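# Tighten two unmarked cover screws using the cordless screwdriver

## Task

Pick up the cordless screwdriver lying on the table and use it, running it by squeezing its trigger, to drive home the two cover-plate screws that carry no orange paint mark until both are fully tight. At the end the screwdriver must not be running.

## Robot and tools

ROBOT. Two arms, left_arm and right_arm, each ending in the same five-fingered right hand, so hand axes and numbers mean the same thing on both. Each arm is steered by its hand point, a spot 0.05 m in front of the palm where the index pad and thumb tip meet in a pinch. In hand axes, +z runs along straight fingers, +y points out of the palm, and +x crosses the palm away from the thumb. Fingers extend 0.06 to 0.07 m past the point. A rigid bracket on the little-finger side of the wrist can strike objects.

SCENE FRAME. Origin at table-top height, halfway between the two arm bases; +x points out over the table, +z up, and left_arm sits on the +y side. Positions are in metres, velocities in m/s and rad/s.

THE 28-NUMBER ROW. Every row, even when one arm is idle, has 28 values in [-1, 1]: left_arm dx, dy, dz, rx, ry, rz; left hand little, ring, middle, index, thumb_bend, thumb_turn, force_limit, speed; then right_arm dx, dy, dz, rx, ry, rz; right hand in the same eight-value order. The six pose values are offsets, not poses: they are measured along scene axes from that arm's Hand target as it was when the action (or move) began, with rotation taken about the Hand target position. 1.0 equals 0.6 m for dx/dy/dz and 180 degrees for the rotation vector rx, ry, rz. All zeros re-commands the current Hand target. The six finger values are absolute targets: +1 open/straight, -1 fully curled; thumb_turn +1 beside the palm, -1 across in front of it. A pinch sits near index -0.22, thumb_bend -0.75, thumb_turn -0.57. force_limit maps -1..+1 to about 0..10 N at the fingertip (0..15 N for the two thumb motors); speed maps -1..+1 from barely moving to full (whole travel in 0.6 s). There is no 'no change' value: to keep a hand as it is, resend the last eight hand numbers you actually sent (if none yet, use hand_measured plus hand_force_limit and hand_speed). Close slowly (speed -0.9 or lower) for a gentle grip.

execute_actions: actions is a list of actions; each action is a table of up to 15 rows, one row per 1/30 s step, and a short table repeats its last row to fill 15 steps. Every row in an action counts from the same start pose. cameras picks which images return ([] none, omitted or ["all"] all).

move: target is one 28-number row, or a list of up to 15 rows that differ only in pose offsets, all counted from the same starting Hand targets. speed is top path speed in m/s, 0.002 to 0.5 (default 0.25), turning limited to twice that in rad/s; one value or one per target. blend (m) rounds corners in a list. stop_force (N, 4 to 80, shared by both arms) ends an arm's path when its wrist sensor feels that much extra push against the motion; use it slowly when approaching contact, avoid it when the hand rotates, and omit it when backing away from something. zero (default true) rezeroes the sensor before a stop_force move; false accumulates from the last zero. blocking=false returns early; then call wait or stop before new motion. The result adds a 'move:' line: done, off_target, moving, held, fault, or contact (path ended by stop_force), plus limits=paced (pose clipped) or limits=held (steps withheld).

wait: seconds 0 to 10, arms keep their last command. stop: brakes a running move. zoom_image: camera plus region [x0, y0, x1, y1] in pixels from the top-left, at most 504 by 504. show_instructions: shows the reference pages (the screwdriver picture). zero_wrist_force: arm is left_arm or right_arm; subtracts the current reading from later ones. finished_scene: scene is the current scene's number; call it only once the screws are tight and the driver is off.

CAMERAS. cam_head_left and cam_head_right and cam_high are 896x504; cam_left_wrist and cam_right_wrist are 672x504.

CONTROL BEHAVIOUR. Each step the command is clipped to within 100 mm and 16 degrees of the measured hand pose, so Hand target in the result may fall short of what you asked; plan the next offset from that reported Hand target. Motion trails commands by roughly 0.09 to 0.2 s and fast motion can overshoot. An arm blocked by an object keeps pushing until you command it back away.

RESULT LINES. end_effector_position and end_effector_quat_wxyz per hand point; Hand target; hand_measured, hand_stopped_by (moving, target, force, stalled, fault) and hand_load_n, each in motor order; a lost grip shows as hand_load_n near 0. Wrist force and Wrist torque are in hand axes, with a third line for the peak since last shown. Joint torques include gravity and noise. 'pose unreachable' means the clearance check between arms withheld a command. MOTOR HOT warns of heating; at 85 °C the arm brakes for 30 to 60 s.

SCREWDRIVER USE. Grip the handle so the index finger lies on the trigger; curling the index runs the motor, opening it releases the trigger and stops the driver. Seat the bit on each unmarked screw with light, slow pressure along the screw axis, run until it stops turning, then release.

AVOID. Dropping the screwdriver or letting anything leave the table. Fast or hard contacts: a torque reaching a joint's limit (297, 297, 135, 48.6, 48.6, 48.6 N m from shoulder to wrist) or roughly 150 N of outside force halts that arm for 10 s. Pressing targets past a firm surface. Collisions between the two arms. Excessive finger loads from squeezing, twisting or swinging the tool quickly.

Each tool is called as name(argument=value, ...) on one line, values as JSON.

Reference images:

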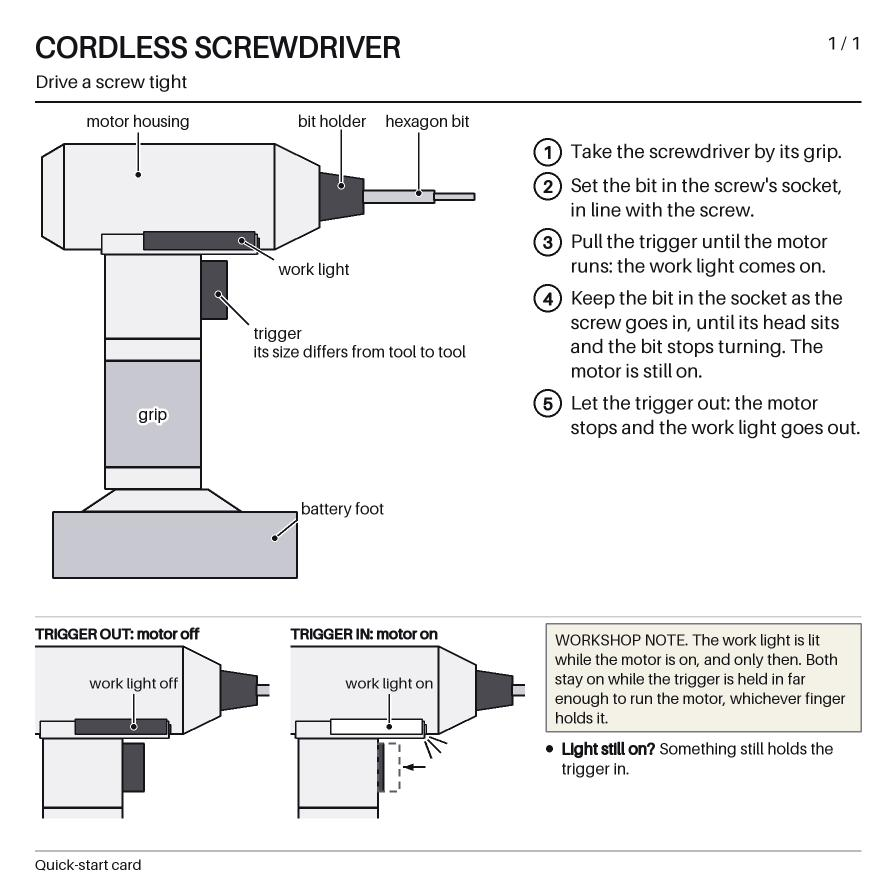

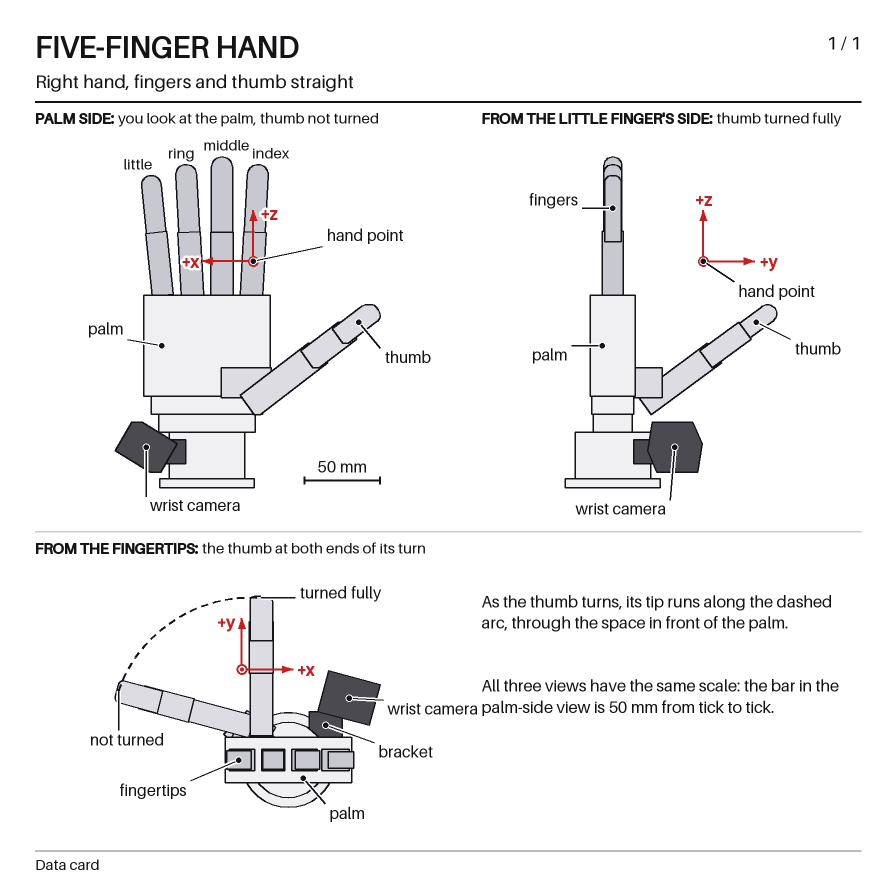

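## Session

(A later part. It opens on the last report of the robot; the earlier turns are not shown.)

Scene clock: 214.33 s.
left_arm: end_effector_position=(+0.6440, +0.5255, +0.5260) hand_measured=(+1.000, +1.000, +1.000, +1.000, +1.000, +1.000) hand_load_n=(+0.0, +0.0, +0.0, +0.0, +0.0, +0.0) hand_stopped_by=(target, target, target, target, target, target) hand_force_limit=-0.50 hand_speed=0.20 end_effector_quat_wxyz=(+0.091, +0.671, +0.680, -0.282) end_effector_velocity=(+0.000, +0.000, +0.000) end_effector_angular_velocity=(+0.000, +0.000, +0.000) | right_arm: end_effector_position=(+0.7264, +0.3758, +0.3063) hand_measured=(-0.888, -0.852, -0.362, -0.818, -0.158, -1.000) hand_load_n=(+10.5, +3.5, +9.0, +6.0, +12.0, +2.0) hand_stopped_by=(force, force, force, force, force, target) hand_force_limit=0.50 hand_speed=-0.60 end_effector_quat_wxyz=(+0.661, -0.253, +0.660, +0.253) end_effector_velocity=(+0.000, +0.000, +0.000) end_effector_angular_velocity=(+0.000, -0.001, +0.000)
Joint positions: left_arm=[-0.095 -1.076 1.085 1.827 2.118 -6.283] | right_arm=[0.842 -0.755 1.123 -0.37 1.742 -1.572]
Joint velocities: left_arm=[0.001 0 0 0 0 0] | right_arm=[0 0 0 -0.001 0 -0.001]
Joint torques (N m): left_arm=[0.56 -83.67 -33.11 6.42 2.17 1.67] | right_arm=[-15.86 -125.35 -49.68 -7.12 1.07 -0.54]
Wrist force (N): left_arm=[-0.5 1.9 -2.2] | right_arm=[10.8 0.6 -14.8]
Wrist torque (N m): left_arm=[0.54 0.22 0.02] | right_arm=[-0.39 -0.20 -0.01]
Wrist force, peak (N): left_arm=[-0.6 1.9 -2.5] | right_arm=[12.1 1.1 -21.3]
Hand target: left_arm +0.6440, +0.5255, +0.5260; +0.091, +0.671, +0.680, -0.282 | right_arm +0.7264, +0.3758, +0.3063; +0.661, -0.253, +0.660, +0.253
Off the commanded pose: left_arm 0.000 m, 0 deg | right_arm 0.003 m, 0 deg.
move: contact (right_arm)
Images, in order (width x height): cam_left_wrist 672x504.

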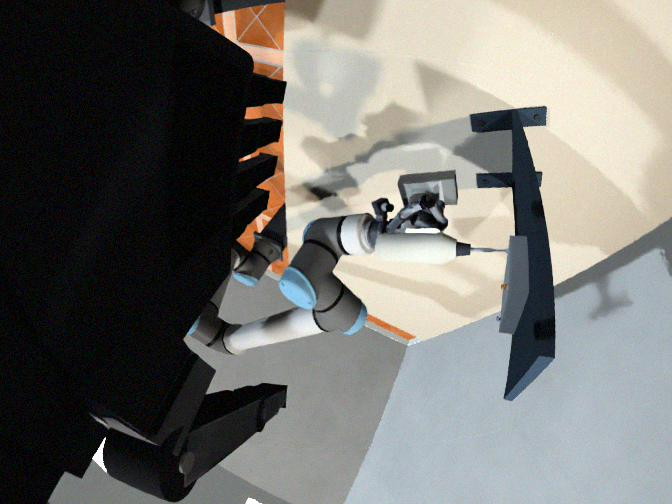

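move(target=[0,0,0,0,0,0,1,1,1,1,1,1,-0.5,0.2,0.004,0.003,0,0,0,0,-0.97,-0.97,-0.97,-0.95,-0.3,-1,0.5,-0.6], speed=0.004, stop_force=6, cameras=["cam_left_wrist"])

zoom_image(camera="cam_left_wrist", region=[490, 240, 515, 265])

wait(seconds=0.1, cameras=["cam_left_wrist"])

zoom_image(camera="cam_left_wrist", region=[490, 240, 515, 265])

wait(seconds=0.1, cameras=["cam_left_wrist"])

zoom_image(camera="cam_left_wrist", region=[490, 240, 515, 265])

Scene clock: 215.43 s.
left_arm: end_effector_position=(+0.6440, +0.5255, +0.5260) hand_measured=(+1.000, +1.000, +1.000, +1.000, +1.000, +1.000) hand_load_n=(+0.0, +0.0, +0.0, +0.0, +0.0, +0.0) hand_stopped_by=(target, target, target, target, target, target) hand_force_limit=-0.50 hand_speed=0.20 end_effector_quat_wxyz=(+0.091, +0.671, +0.680, -0.282) end_effector_velocity=(+0.000, +0.000, -0.001) end_effector_angular_velocity=(+0.001, -0.001, +0.000) | right_arm: end_effector_position=(+0.7266, +0.3759, +0.3063) hand_measured=(-0.888, -0.852, -0.362, -0.818, -0.158, -1.000) hand_load_n=(+9.5, +3.5, +7.5, +5.5, +13.0, +2.5) hand_stopped_by=(force, force, force, force, force, target) hand_force_limit=0.50 hand_speed=-0.60 end_effector_quat_wxyz=(+0.661, -0.253, +0.660, +0.253) end_effector_velocity=(+0.000, +0.000, -0.001) end_effector_angular_velocity=(+0.000, +0.000, +0.000)
Joint positions: left_arm=[-0.095 -1.076 1.085 1.827 2.118 -6.283] | right_arm=[0.842 -0.755 1.123 -0.37 1.742 -1.572]
Joint velocities: left_arm=[0 0 0 -0.001 -0.001 0] | right_arm=[0 0.001 0 -0.001 0 0]
Joint torques (N m): left_arm=[0.41 -89.51 -34.05 5.93 2.61 1.59] | right_arm=[-3.93 -120.86 -51.89 -6.94 3.52 -0.63]
Wrist force (N): left_arm=[-0.5 1.4 -2.0] | right_arm=[11.2 0.4 -13.9]
Wrist torque (N m): left_arm=[0.45 0.20 0.01] | right_arm=[-0.33 -0.22 0.03]
Wrist force, peak (N): left_arm=[-0.9 1.9 -2.4] | right_arm=[13.5 2.1 -25.0]
Hand target: left_arm +0.6440, +0.5255, +0.5260; +0.091, +0.671, +0.680, -0.282 | right_arm +0.7266, +0.3760, +0.3063; +0.661, -0.253, +0.660, +0.253
Off the commanded pose: left_arm 0.000 m, 0 deg | right_arm 0.003 m, 0 deg.
move: contact (right_arm)
Images, in order (width x height): cam_left_wrist 672x504.

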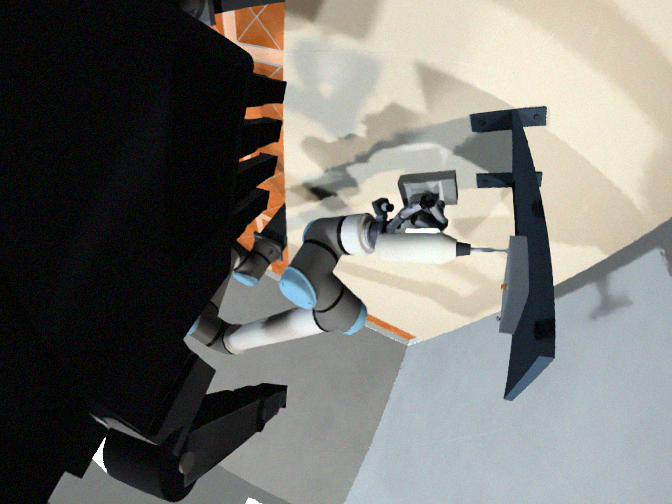

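Scaled by 20.160 from the camera's 672x504 image, which has a finer 960x720 frame.

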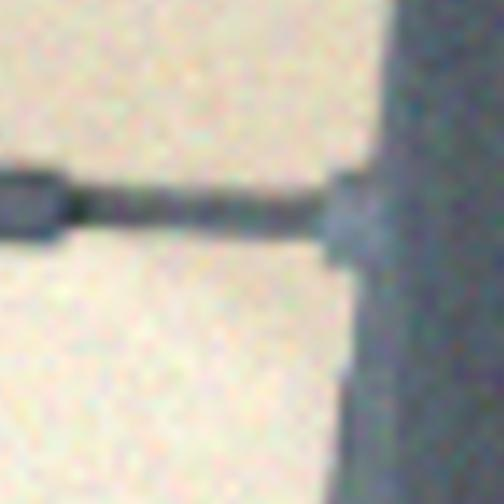

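Scene clock: 215.53 s.
left_arm: end_effector_position=(+0.6440, +0.5255, +0.5260) hand_measured=(+1.000, +1.000, +1.000, +1.000, +1.000, +1.000) hand_load_n=(+0.0, +0.0, +0.0, +0.0, +0.0, +0.0) hand_stopped_by=(target, target, target, target, target, target) hand_force_limit=-0.50 hand_speed=0.20 end_effector_quat_wxyz=(+0.091, +0.671, +0.680, -0.282) end_effector_velocity=(+0.000, +0.001, +0.000) end_effector_angular_velocity=(+0.000, +0.000, +0.001) | right_arm: end_effector_position=(+0.7266, +0.3759, +0.3063) hand_measured=(-0.888, -0.852, -0.362, -0.818, -0.158, -1.000) hand_load_n=(+10.0, +3.0, +7.5, +5.5, +13.0, +2.5) hand_stopped_by=(force, force, force, force, force, target) hand_force_limit=0.50 hand_speed=-0.60 end_effector_quat_wxyz=(+0.661, -0.253, +0.660, +0.253) end_effector_velocity=(+0.000, +0.000, +0.002) end_effector_angular_velocity=(+0.002, -0.001, +0.000)
Joint positions: left_arm=[-0.095 -1.076 1.085 1.827 2.118 -6.283] | right_arm=[0.842 -0.755 1.123 -0.37 1.742 -1.572]
Joint velocities: left_arm=[0.001 0 0 0 0 0] | right_arm=[0 -0.002 0 0 0 0]
Joint torques (N m): left_arm=[0.79 -84.22 -33.03 6.54 3.12 1.52] | right_arm=[0 -126.24 -53.57 -5.95 3.48 -0.67]
Wrist force (N): left_arm=[-0.8 1.8 -2.3] | right_arm=[10.7 0.8 -13.8]
Wrist torque (N m): left_arm=[0.53 0.26 0.00] | right_arm=[-0.28 -0.18 0.02]
Wrist force, peak (N): left_arm=[-0.8 2.0 -2.2] | right_arm=[11.9 0.0 -19.9]
Hand target: left_arm +0.6440, +0.5255, +0.5260; +0.091, +0.671, +0.680, -0.282 | right_arm +0.7266, +0.3760, +0.3063; +0.661, -0.253, +0.660, +0.253
Off the commanded pose: left_arm 0.000 m, 0 deg | right_arm 0.003 m, 0 deg.
wait: 0.10 s; no rest
Images, in order (width x height): cam_left_wrist 672x504.

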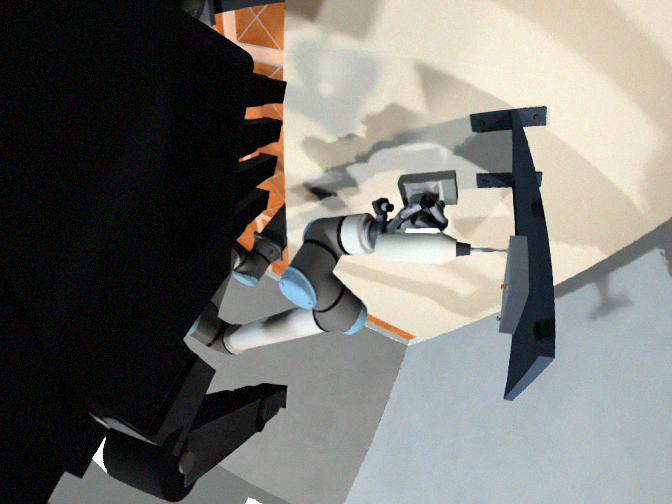

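Scaled by 20.160 from the camera's 672x504 image, which has a finer 960x720 frame.

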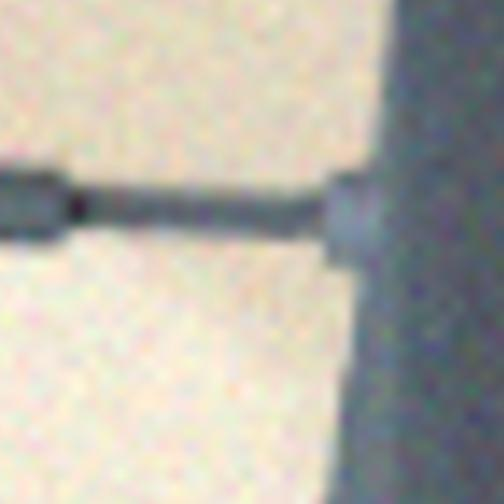

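Scene clock: 215.63 s.
left_arm: end_effector_position=(+0.6440, +0.5255, +0.5260) hand_measured=(+1.000, +1.000, +1.000, +1.000, +1.000, +1.000) hand_load_n=(+0.0, +0.0, +0.0, +0.0, -0.5, +0.0) hand_stopped_by=(target, target, target, target, target, target) hand_force_limit=-0.50 hand_speed=0.20 end_effector_quat_wxyz=(+0.091, +0.671, +0.680, -0.282) end_effector_velocity=(+0.000, +0.001, +0.000) end_effector_angular_velocity=(+0.001, +0.000, +0.002) | right_arm: end_effector_position=(+0.7266, +0.3759, +0.3063) hand_measured=(-0.888, -0.852, -0.362, -0.818, -0.158, -1.000) hand_load_n=(+9.5, +3.0, +7.5, +6.0, +13.0, +3.0) hand_stopped_by=(force, force, force, force, force, target) hand_force_limit=0.50 hand_speed=-0.60 end_effector_quat_wxyz=(+0.661, -0.253, +0.660, +0.253) end_effector_velocity=(+0.000, +0.000, -0.001) end_effector_angular_velocity=(-0.001, +0.001, +0.000)
Joint positions: left_arm=[-0.095 -1.076 1.085 1.827 2.118 -6.283] | right_arm=[0.842 -0.755 1.123 -0.37 1.742 -1.572]
Joint velocities: left_arm=[0.001 -0.001 0 0 0 -0.002] | right_arm=[0 0.001 0 0 0 0]
Joint torques (N m): left_arm=[2.02 -86.43 -33.27 6.73 2.67 1.66] | right_arm=[1.38 -124.08 -51.99 -6.18 3.53 -0.74]
Wrist force (N): left_arm=[-0.5 1.5 -1.8] | right_arm=[11.0 0.8 -13.2]
Wrist torque (N m): left_arm=[0.45 0.22 0.01] | right_arm=[-0.28 -0.26 0.05]
Wrist force, peak (N): left_arm=[-0.6 1.8 -2.3] | right_arm=[12.0 -0.3 -19.5]
Hand target: left_arm +0.6440, +0.5255, +0.5260; +0.091, +0.671, +0.680, -0.282 | right_arm +0.7266, +0.3760, +0.3063; +0.661, -0.253, +0.660, +0.253
Off the commanded pose: left_arm 0.000 m, 0 deg | right_arm 0.003 m, 0 deg.
wait: 0.10 s; no rest
Images, in order (width x height): cam_left_wrist 672x504.

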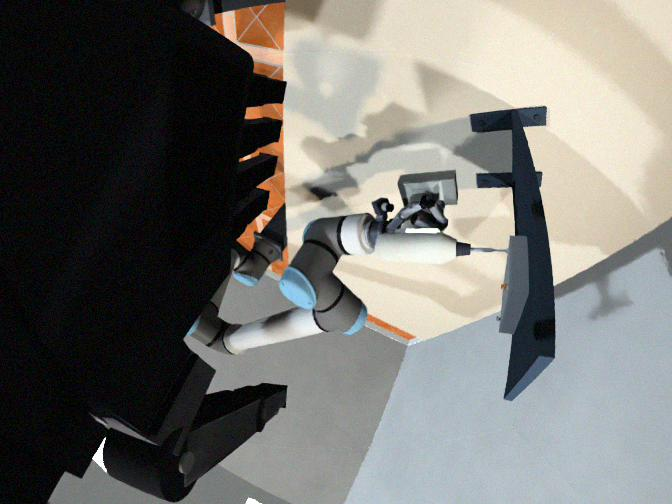

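Scaled by 20.160 from the camera's 672x504 image, which has a finer 960x720 frame.

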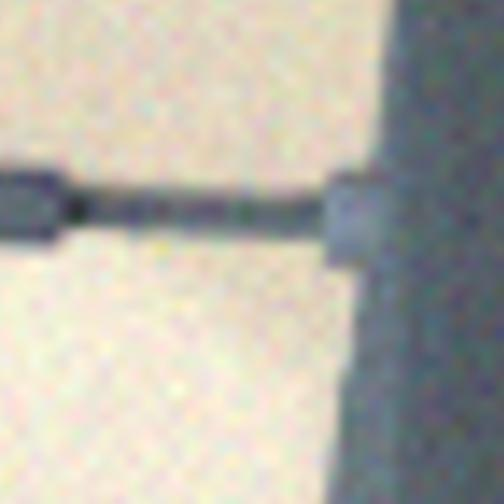

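move(target=[0,0,0,0,0,0,1,1,1,1,1,1,-0.5,0.2,0.0002,-0.00063,0.00067,0,0,0,-0.97,-0.97,-0.97,-0.95,-0.3,-1,0.5,-0.6], speed=0.004, cameras=["cam_left_wrist"])

zoom_image(camera="cam_left_wrist", region=[470, 240, 495, 265])

zoom_image(camera="cam_left_wrist", region=[490, 240, 515, 265])

wait(seconds=0.1, cameras=["cam_left_wrist"])

zoom_image(camera="cam_left_wrist", region=[470, 240, 495, 265])

wait(seconds=0.03, cameras=["cam_left_wrist"])

zoom_image(camera="cam_left_wrist", region=[470, 240, 495, 265])

Scene clock: 217.03 s.
left_arm: end_effector_position=(+0.6440, +0.5255, +0.5260) hand_measured=(+1.000, +1.000, +1.000, +1.000, +1.000, +1.000) hand_load_n=(+0.0, +0.0, +0.0, +0.0, +0.0, -0.5) hand_stopped_by=(target, target, target, target, target, target) hand_force_limit=-0.50 hand_speed=0.20 end_effector_quat_wxyz=(+0.091, +0.671, +0.680, -0.282) end_effector_velocity=(+0.000, +0.000, +0.000) end_effector_angular_velocity=(+0.001, +0.000, +0.002) | right_arm: end_effector_position=(+0.7266, +0.3756, +0.3067) hand_measured=(-0.888, -0.852, -0.362, -0.818, -0.158, -1.000) hand_load_n=(+9.0, +3.0, +7.5, +5.5, +12.5, +3.0) hand_stopped_by=(force, force, force, force, force, target) hand_force_limit=0.50 hand_speed=-0.60 end_effector_quat_wxyz=(+0.661, -0.253, +0.660, +0.253) end_effector_velocity=(+0.000, +0.000, +0.003) end_effector_angular_velocity=(+0.001, -0.001, +0.000)
Joint positions: left_arm=[-0.095 -1.076 1.085 1.827 2.118 -6.283] | right_arm=[0.842 -0.756 1.123 -0.37 1.742 -1.572]
Joint velocities: left_arm=[0 -0.001 0 -0.001 -0.001 -0.002] | right_arm=[0 -0.003 0 0.001 0 0]
Joint torques (N m): left_arm=[1.69 -82.36 -34.65 6.21 2.9 1.05] | right_arm=[-19.05 -128.3 -52.69 -5.57 0.7 -0.68]
Wrist force (N): left_arm=[-0.5 1.6 -2.3] | right_arm=[12.5 1.2 -14.7]
Wrist torque (N m): left_arm=[0.49 0.22 0.01] | right_arm=[-0.29 -0.32 0.11]
Wrist force, peak (N): left_arm=[-0.5 1.9 -2.5] | right_arm=[12.2 0.2 -19.9]
Hand target: left_arm +0.6440, +0.5255, +0.5260; +0.091, +0.671, +0.680, -0.282 | right_arm +0.7267, +0.3756, +0.3067; +0.661, -0.253, +0.660, +0.253
Off the commanded pose: left_arm 0.000 m, 0 deg | right_arm 0.000 m, 0 deg.
move: done
Images, in order (width x height): cam_left_wrist 672x504.

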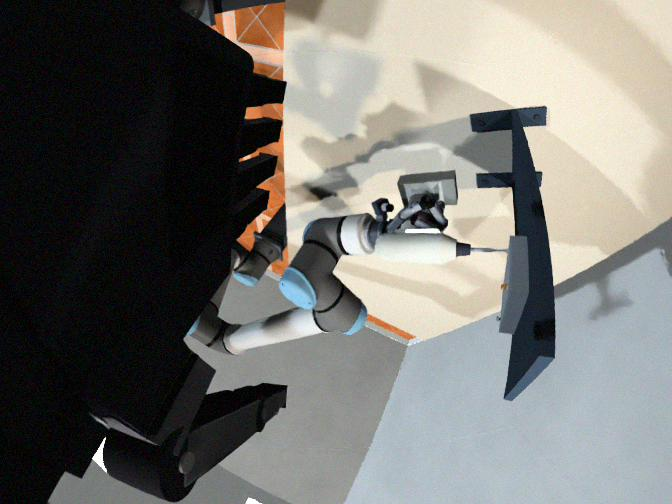

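Scaled by 20.160 from the camera's 672x504 image, which has a finer 960x720 frame.

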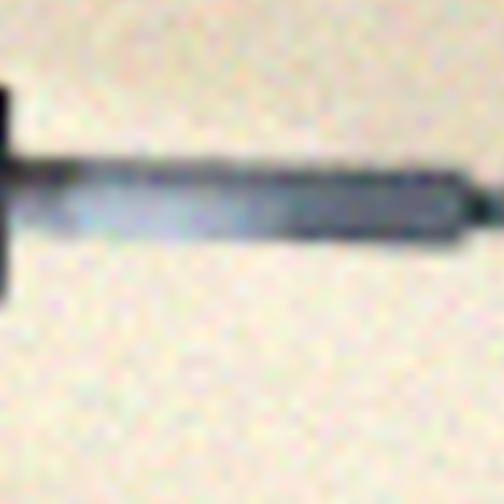

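Scaled by 20.160 from the camera's 672x504 image, which has a finer 960x720 frame.

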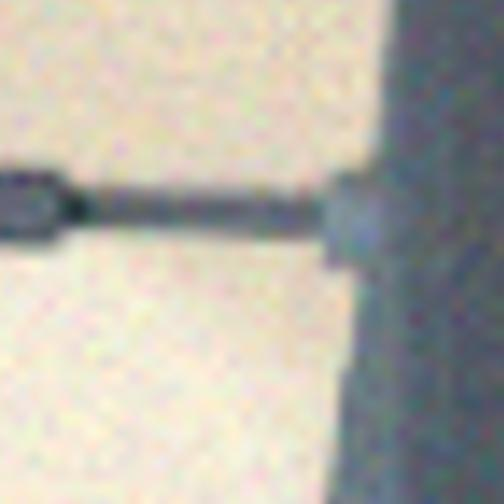

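Scene clock: 217.13 s.
left_arm: end_effector_position=(+0.6440, +0.5255, +0.5260) hand_measured=(+1.000, +1.000, +1.000, +1.000, +1.000, +1.000) hand_load_n=(+0.0, +0.0, +0.0, +0.0, +0.0, +0.0) hand_stopped_by=(target, target, target, target, target, target) hand_force_limit=-0.50 hand_speed=0.20 end_effector_quat_wxyz=(+0.091, +0.671, +0.680, -0.282) end_effector_velocity=(+0.000, -0.001, +0.001) end_effector_angular_velocity=(-0.001, -0.001, +0.000) | right_arm: end_effector_position=(+0.7267, +0.3756, +0.3067) hand_measured=(-0.888, -0.852, -0.362, -0.818, -0.158, -1.000) hand_load_n=(+9.0, +3.0, +7.5, +5.5, +12.5, +3.0) hand_stopped_by=(force, force, force, force, force, target) hand_force_limit=0.50 hand_speed=-0.60 end_effector_quat_wxyz=(+0.661, -0.253, +0.660, +0.253) end_effector_velocity=(+0.000, +0.000, -0.001) end_effector_angular_velocity=(+0.000, +0.000, +0.000)
Joint positions: left_arm=[-0.095 -1.076 1.085 1.827 2.118 -6.283] | right_arm=[0.842 -0.756 1.123 -0.37 1.742 -1.572]
Joint velocities: left_arm=[0 -0.001 0 0 0.001 0] | right_arm=[0 0.001 0 -0.001 0 0]
Joint torques (N m): left_arm=[2.69 -85.84 -33.54 6.52 2.48 1.08] | right_arm=[-20.91 -126.44 -54.39 -6.16 0.81 -0.7]
Wrist force (N): left_arm=[-0.5 1.8 -2.5] | right_arm=[12.5 1.3 -15.8]
Wrist torque (N m): left_arm=[0.54 0.23 0.02] | right_arm=[-0.25 -0.25 0.11]
Wrist force, peak (N): left_arm=[-0.5 1.8 -2.5] | right_arm=[12.6 0.9 -18.3]
Hand target: left_arm +0.6440, +0.5255, +0.5260; +0.091, +0.671, +0.680, -0.282 | right_arm +0.7267, +0.3756, +0.3067; +0.661, -0.253, +0.660, +0.253
Off the commanded pose: left_arm 0.000 m, 0 deg | right_arm 0.000 m, 0 deg.
wait: 0.10 s; no rest
Images, in order (width x height): cam_left_wrist 672x504.

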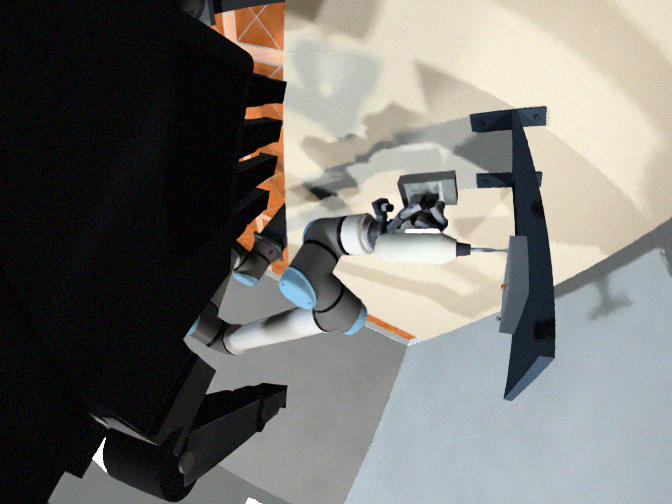

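Scaled by 20.160 from the camera's 672x504 image, which has a finer 960x720 frame.

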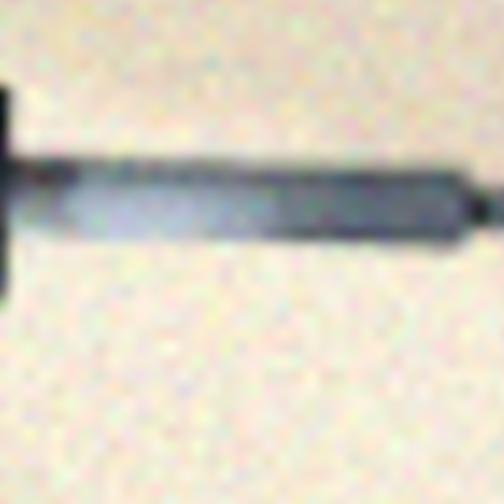

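Scene clock: 217.17 s.
left_arm: end_effector_position=(+0.6440, +0.5255, +0.5260) hand_measured=(+1.000, +1.000, +1.000, +1.000, +1.000, +1.000) hand_load_n=(+0.0, +0.0, +0.0, +0.0, +0.0, +0.0) hand_stopped_by=(target, target, target, target, target, target) hand_force_limit=-0.50 hand_speed=0.20 end_effector_quat_wxyz=(+0.091, +0.671, +0.680, -0.282) end_effector_velocity=(+0.000, +0.000, +0.000) end_effector_angular_velocity=(+0.001, +0.000, -0.001) | right_arm: end_effector_position=(+0.7267, +0.3756, +0.3067) hand_measured=(-0.888, -0.852, -0.362, -0.818, -0.158, -1.000) hand_load_n=(+9.0, +3.0, +7.5, +5.5, +12.5, +3.0) hand_stopped_by=(force, force, force, force, force, target) hand_force_limit=0.50 hand_speed=-0.60 end_effector_quat_wxyz=(+0.661, -0.253, +0.660, +0.253) end_effector_velocity=(+0.000, +0.000, +0.000) end_effector_angular_velocity=(+0.001, +0.000, +0.000)
Joint positions: left_arm=[-0.095 -1.076 1.085 1.827 2.118 -6.283] | right_arm=[0.842 -0.756 1.123 -0.37 1.742 -1.572]
Joint velocities: left_arm=[0 0 0 0 -0.001 0.001] | right_arm=[0 0 0 -0.001 0 0]
Joint torques (N m): left_arm=[1.84 -86.2 -34.08 6.77 2.7 1.79] | right_arm=[-17.81 -123.55 -53.72 -6.98 0.82 -0.51]
Wrist force (N): left_arm=[-0.6 2.0 -2.1] | right_arm=[13.0 0.8 -18.5]
Wrist torque (N m): left_arm=[0.55 0.23 0.02] | right_arm=[-0.28 -0.09 0.05]
Wrist force, peak (N): left_arm=[-0.6 2.0 -2.1] | right_arm=[13.0 0.8 -18.5]
Hand target: left_arm +0.6440, +0.5255, +0.5260; +0.091, +0.671, +0.680, -0.282 | right_arm +0.7267, +0.3756, +0.3067; +0.661, -0.253, +0.660, +0.253
Off the commanded pose: left_arm 0.000 m, 0 deg | right_arm 0.000 m, 0 deg.
wait: 0.03 s; no rest
Images, in order (width x height): cam_left_wrist 672x504.

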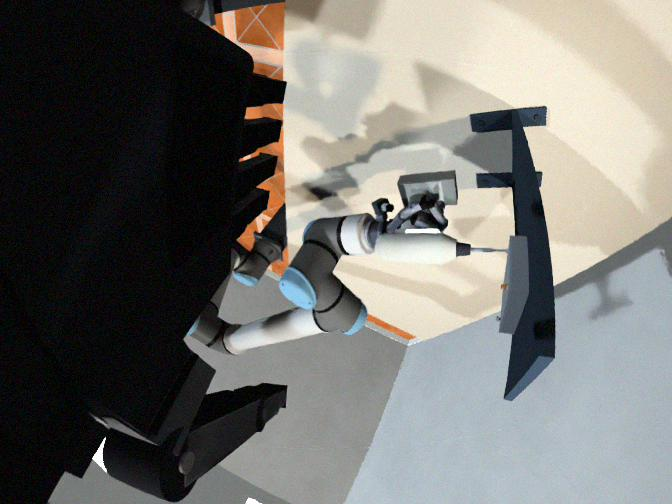

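Scaled by 20.160 from the camera's 672x504 image, which has a finer 960x720 frame.

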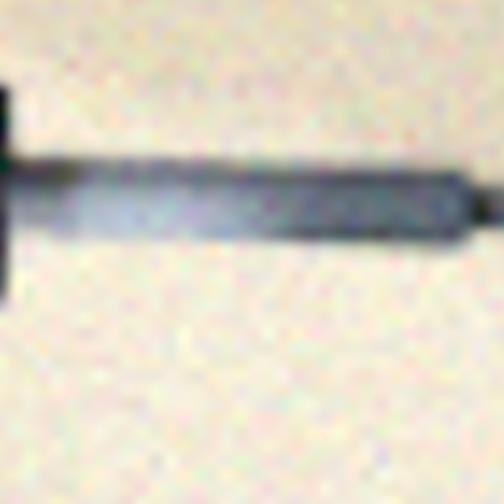

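execute_actions(actions=[[[0,0,0,0,0,0,1,1,1,1,1,1,-0.5,0.2,-0.0004,0.0004,-0.0007,0,0,0,-0.97,-0.97,-0.97,0.0,-0.3,-1,0.6,-0.6]]], cameras=[])

move(target=[0,0,0,0,0,0,1,1,1,1,1,1,-0.5,0.2,-0.04,-0.03,0,0,0,0,-0.97,-0.97,-0.97,0.0,-0.3,-1,0.6,-0.6], speed=0.04, cameras=["cam_left_wrist","cam_high","cam_head_left"])

zoom_image(camera="cam_left_wrist", region=[490, 240, 520, 340])

zoom_image(camera="cam_high", region=[410, 160, 465, 215])

zoom_image(camera="cam_head_left", region=[295, 105, 350, 175])

Scene clock: 218.90 s.
left_arm: end_effector_position=(+0.6440, +0.5255, +0.5260) hand_measured=(+1.000, +1.000, +1.000, +1.000, +1.000, +1.000) hand_load_n=(+0.0, +0.0, +0.0, +0.0, +0.0, -0.5) hand_stopped_by=(target, target, target, target, target, target) hand_force_limit=-0.50 hand_speed=0.20 end_effector_quat_wxyz=(+0.091, +0.671, +0.680, -0.282) end_effector_velocity=(+0.000, +0.001, +0.000) end_effector_angular_velocity=(+0.001, +0.001, +0.001) | right_arm: end_effector_position=(+0.7264, +0.3758, +0.3063) hand_measured=(-0.888, -0.852, -0.362, +0.000, -0.158, -1.000) hand_load_n=(+10.0, +3.5, +7.5, +0.0, +12.5, +3.0) hand_stopped_by=(force, force, force, target, force, target) hand_force_limit=0.60 hand_speed=-0.60 end_effector_quat_wxyz=(+0.661, -0.253, +0.660, +0.253) end_effector_velocity=(+0.000, +0.000, +0.001) end_effector_angular_velocity=(+0.000, +0.000, +0.000)
Joint positions: left_arm=[-0.095 -1.076 1.085 1.827 2.118 -6.283] | right_arm=[0.842 -0.755 1.123 -0.37 1.742 -1.572]
Joint velocities: left_arm=[0 0 0 0 -0.001 -0.001] | right_arm=[0 -0.001 0 0.001 0 0]
Joint torques (N m): left_arm=[2.93 -82.86 -33.74 6.43 2.72 1.15] | right_arm=[8.79 -113.37 -48.03 -3.74 0.66 -0.57]
Wrist force (N): left_arm=[-0.5 1.9 -2.2] | right_arm=[11.1 -3.0 -17.3]
Wrist torque (N m): left_arm=[0.54 0.22 0.02] | right_arm=[-0.06 -0.49 0.11]
Wrist force, peak (N): left_arm=[-0.6 2.2 -2.6] | right_arm=[13.2 1.3 -18.6]
Hand target: left_arm +0.6440, +0.5255, +0.5260; +0.091, +0.671, +0.680, -0.282 | right_arm +0.7264, +0.3758, +0.3063; +0.661, -0.253, +0.660, +0.253
Off the commanded pose: left_arm 0.000 m, 0 deg | right_arm 0.000 m, 0 deg.
No camera images: "cameras" was empty.

Scene clock: 219.93 s.
left_arm: end_effector_position=(+0.6440, +0.5255, +0.5260) hand_measured=(+1.000, +1.000, +1.000, +1.000, +1.000, +1.000) hand_load_n=(+0.0, +0.0, +0.0, +0.0, +0.0, -0.5) hand_stopped_by=(target, target, target, target, target, target) hand_force_limit=-0.50 hand_speed=0.20 end_effector_quat_wxyz=(+0.091, +0.671, +0.680, -0.282) end_effector_velocity=(+0.000, +0.001, -0.001) end_effector_angular_velocity=(+0.001, +0.001, +0.002) | right_arm: end_effector_position=(+0.7023, +0.3578, +0.3064) hand_measured=(-0.888, -0.852, -0.362, +0.000, -0.158, -1.000) hand_load_n=(+9.5, +4.5, +9.0, +0.0, +12.0, +4.0) hand_stopped_by=(force, force, force, target, force, target) hand_force_limit=0.60 hand_speed=-0.60 end_effector_quat_wxyz=(+0.661, -0.253, +0.660, +0.253) end_effector_velocity=(+0.001, +0.001, -0.002) end_effector_angular_velocity=(-0.002, +0.001, +0.000)
Joint positions: left_arm=[-0.095 -1.076 1.085 1.827 2.118 -6.283] | right_arm=[0.85 -0.801 1.206 -0.408 1.75 -1.572]
Joint velocities: left_arm=[0.001 0.001 0 0 0 -0.002] | right_arm=[0 0.004 -0.004 0.002 0 0]
Joint torques (N m): left_arm=[4 -85 -35.34 6.07 2.99 0.9] | right_arm=[-4.54 -102.47 -52.87 -1.68 -0.06 -1.14]
Wrist force (N): left_arm=[-0.9 1.7 -2.0] | right_arm=[8.6 -3.8 -1.7]
Wrist torque (N m): left_arm=[0.50 0.27 -0.01] | right_arm=[-0.64 -0.27 0.05]
Wrist force, peak (N): left_arm=[-0.4 2.0 -2.7] | right_arm=[10.9 -3.0 -17.0]
Hand target: left_arm +0.6440, +0.5255, +0.5260; +0.091, +0.671, +0.680, -0.282 | right_arm +0.7024, +0.3578, +0.3062; +0.661, -0.253, +0.660, +0.253
Off the commanded pose: left_arm 0.000 m, 0 deg | right_arm 0.000 m, 0 deg.
move: done
Images, in order (width x height): cam_head_left 896x504, cam_high 896x504, cam_left_wrist 672x504.

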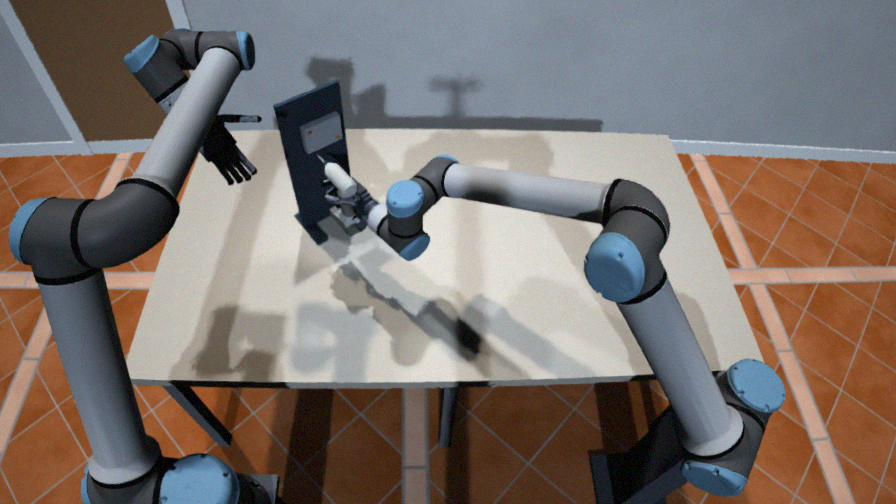

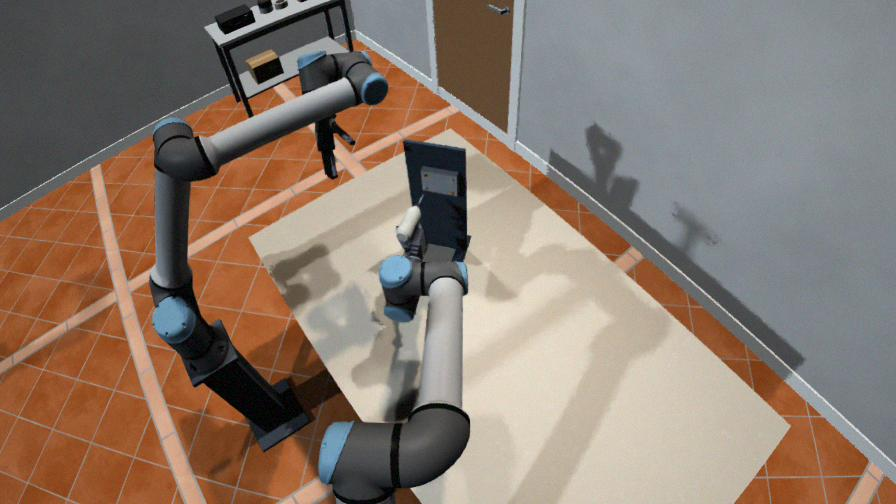

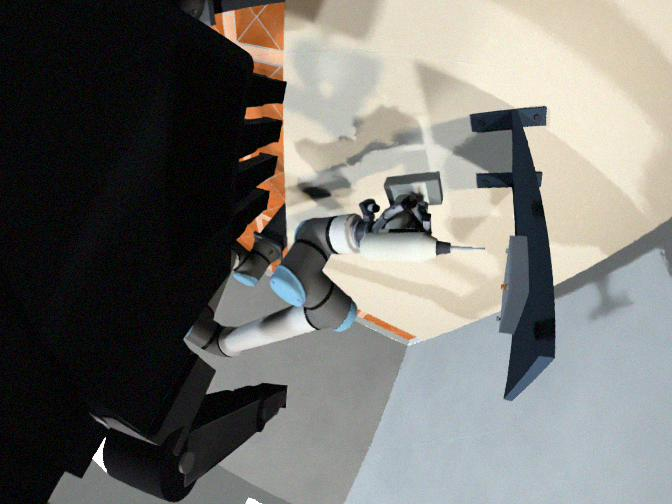

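Scaled by 5.040 from the camera's 672x504 image, which has a finer 960x720 frame.

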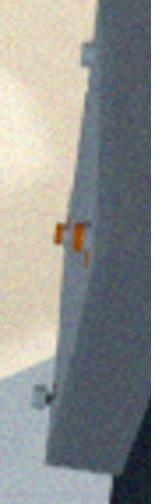

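Scaled by 9.164.

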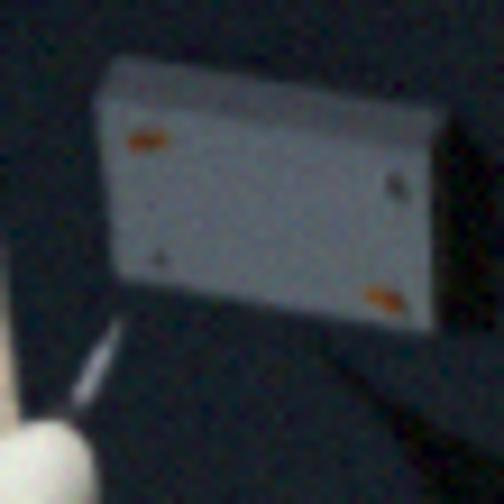

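Scaled by 7.200.

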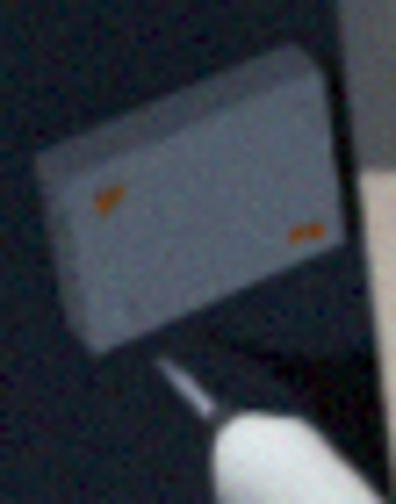

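zoom_image(camera="cam_left_wrist", region=[495, 240, 520, 260])

zoom_image(camera="cam_left_wrist", region=[490, 275, 520, 330])

zoom_image(camera="cam_left_wrist", region=[340, 160, 500, 280])

Scaled by 20.160 from the camera's 672x504 image, which has a finer 960x720 frame.

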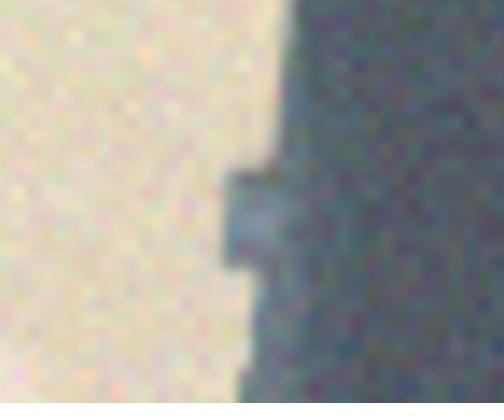

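Scaled by 9.164 from the camera's 672x504 image, which has a finer 960x720 frame.

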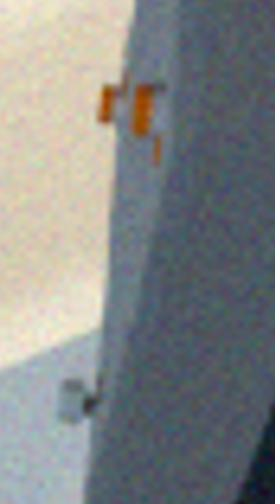

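Scaled by 3.150 from the camera's 672x504 image, which has a finer 960x720 frame.

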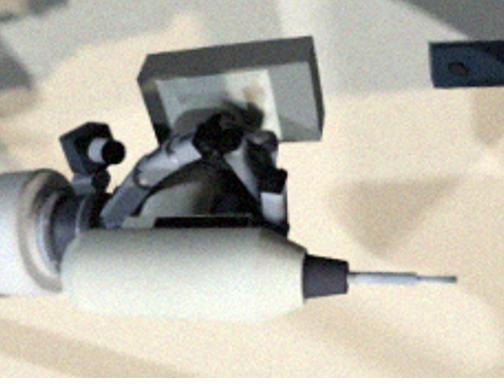

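move(target=[0,0,0,0,0,0,1,1,1,1,1,1,-0.5,0.2,0.087,-0.116,0.105,0,0,0,-0.97,-0.97,-0.97,0.0,-0.3,-1,0.6,-0.6], speed=0.08, cameras=["cam_left_wrist","cam_high","cam_head_left"])

zoom_image(camera="cam_left_wrist", region=[440, 260, 540, 360])

zoom_image(camera="cam_high", region=[410, 160, 465, 215])

zoom_image(camera="cam_head_left", region=[295, 105, 350, 175])

Scene clock: 221.90 s.
left_arm: end_effector_position=(+0.6440, +0.5255, +0.5260) hand_measured=(+1.000, +1.000, +1.000, +1.000, +1.000, +1.000) hand_load_n=(+0.0, +0.0, +0.0, +0.0, +0.0, +0.0) hand_stopped_by=(target, target, target, target, target, target) hand_force_limit=-0.50 hand_speed=0.20 end_effector_quat_wxyz=(+0.091, +0.671, +0.680, -0.282) end_effector_velocity=(+0.000, +0.001, +0.000) end_effector_angular_velocity=(+0.000, -0.001, +0.000) | right_arm: end_effector_position=(+0.7548, +0.2880, +0.3691) hand_measured=(-0.888, -0.852, -0.362, +0.000, -0.158, -1.000) hand_load_n=(+9.5, +4.5, +8.5, +0.0, +11.5, +4.0) hand_stopped_by=(force, force, force, target, force, target) hand_force_limit=0.60 hand_speed=-0.60 end_effector_quat_wxyz=(+0.661, -0.253, +0.660, +0.253) end_effector_velocity=(-0.002, +0.003, -0.004) end_effector_angular_velocity=(-0.002, +0.002, -0.001)
Joint positions: left_arm=[-0.095 -1.076 1.085 1.827 2.118 -6.283] | right_arm=[0.759 -0.898 1.259 -0.362 1.659 -1.572]
Joint velocities: left_arm=[0.001 0 0 0 0 0.001] | right_arm=[0.004 0.005 -0.001 -0.002 0.005 0]
Joint torques (N m): left_arm=[1.92 -83.03 -35.84 6.41 2.76 0.7] | right_arm=[17.14 -97.27 -52.56 -6.26 2.35 2.02]
Wrist force (N): left_arm=[-0.5 2.0 -2.3] | right_arm=[8.6 -4.0 -1.9]
Wrist torque (N m): left_arm=[0.56 0.23 0.02] | right_arm=[-0.65 -0.25 0.02]
Wrist force, peak (N): left_arm=[-0.7 2.0 -2.4] | right_arm=[10.1 -2.8 -2.0]
Hand target: left_arm +0.6440, +0.5255, +0.5260; +0.091, +0.671, +0.680, -0.282 | right_arm +0.7546, +0.2882, +0.3691; +0.661, -0.253, +0.660, +0.253
Off the commanded pose: left_arm 0.000 m, 0 deg | right_arm 0.000 m, 0 deg.
move: done
Images, in order (width x height): cam_head_left 896x504, cam_high 896x504, cam_left_wrist 672x504.

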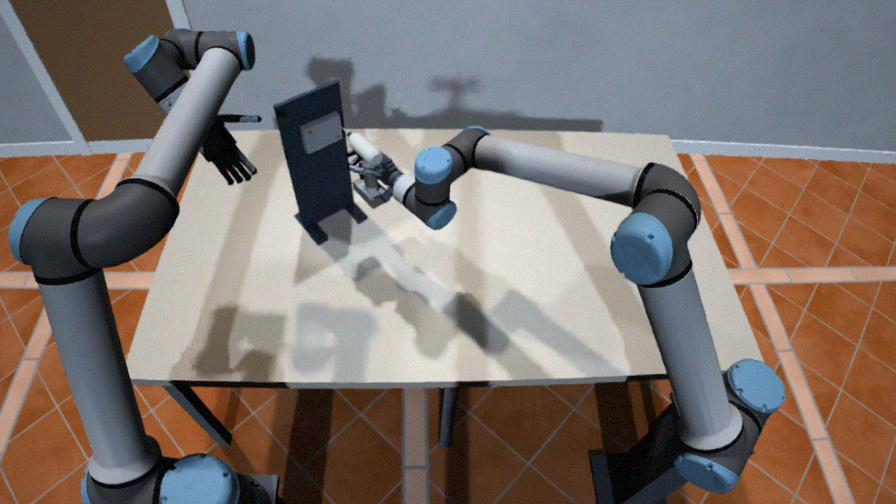

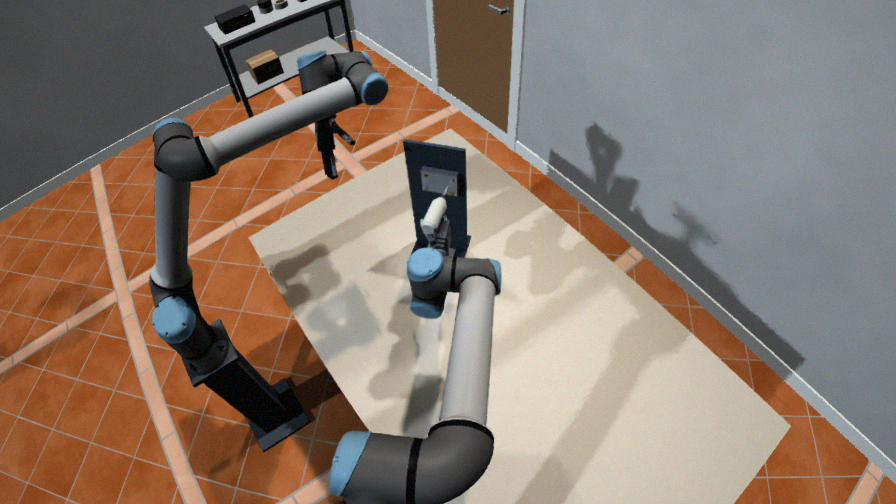

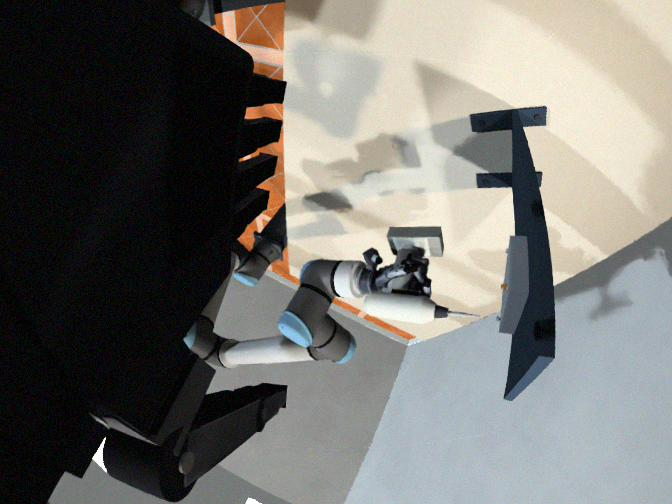

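Scaled by 5.040 from the camera's 672x504 image, which has a finer 960x720 frame.

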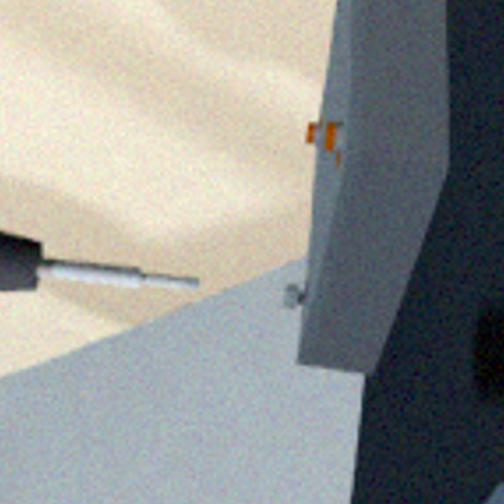

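Scaled by 9.164.

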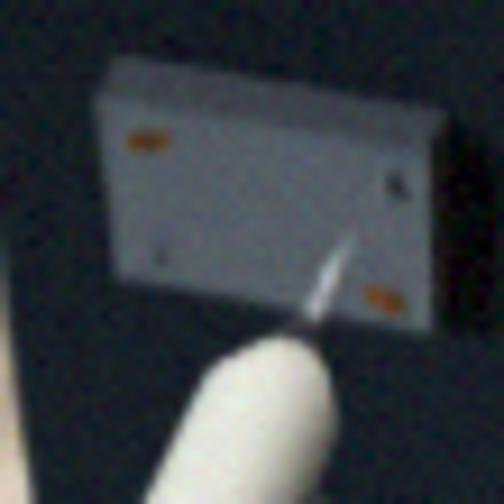

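Scaled by 7.200.

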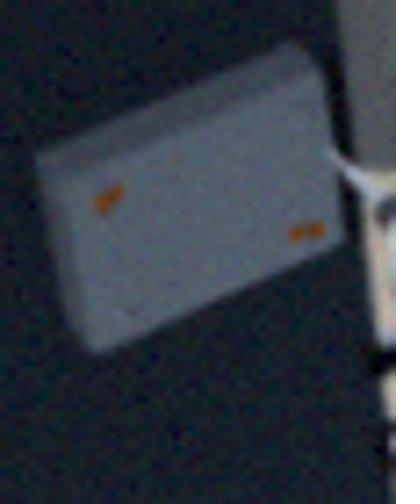

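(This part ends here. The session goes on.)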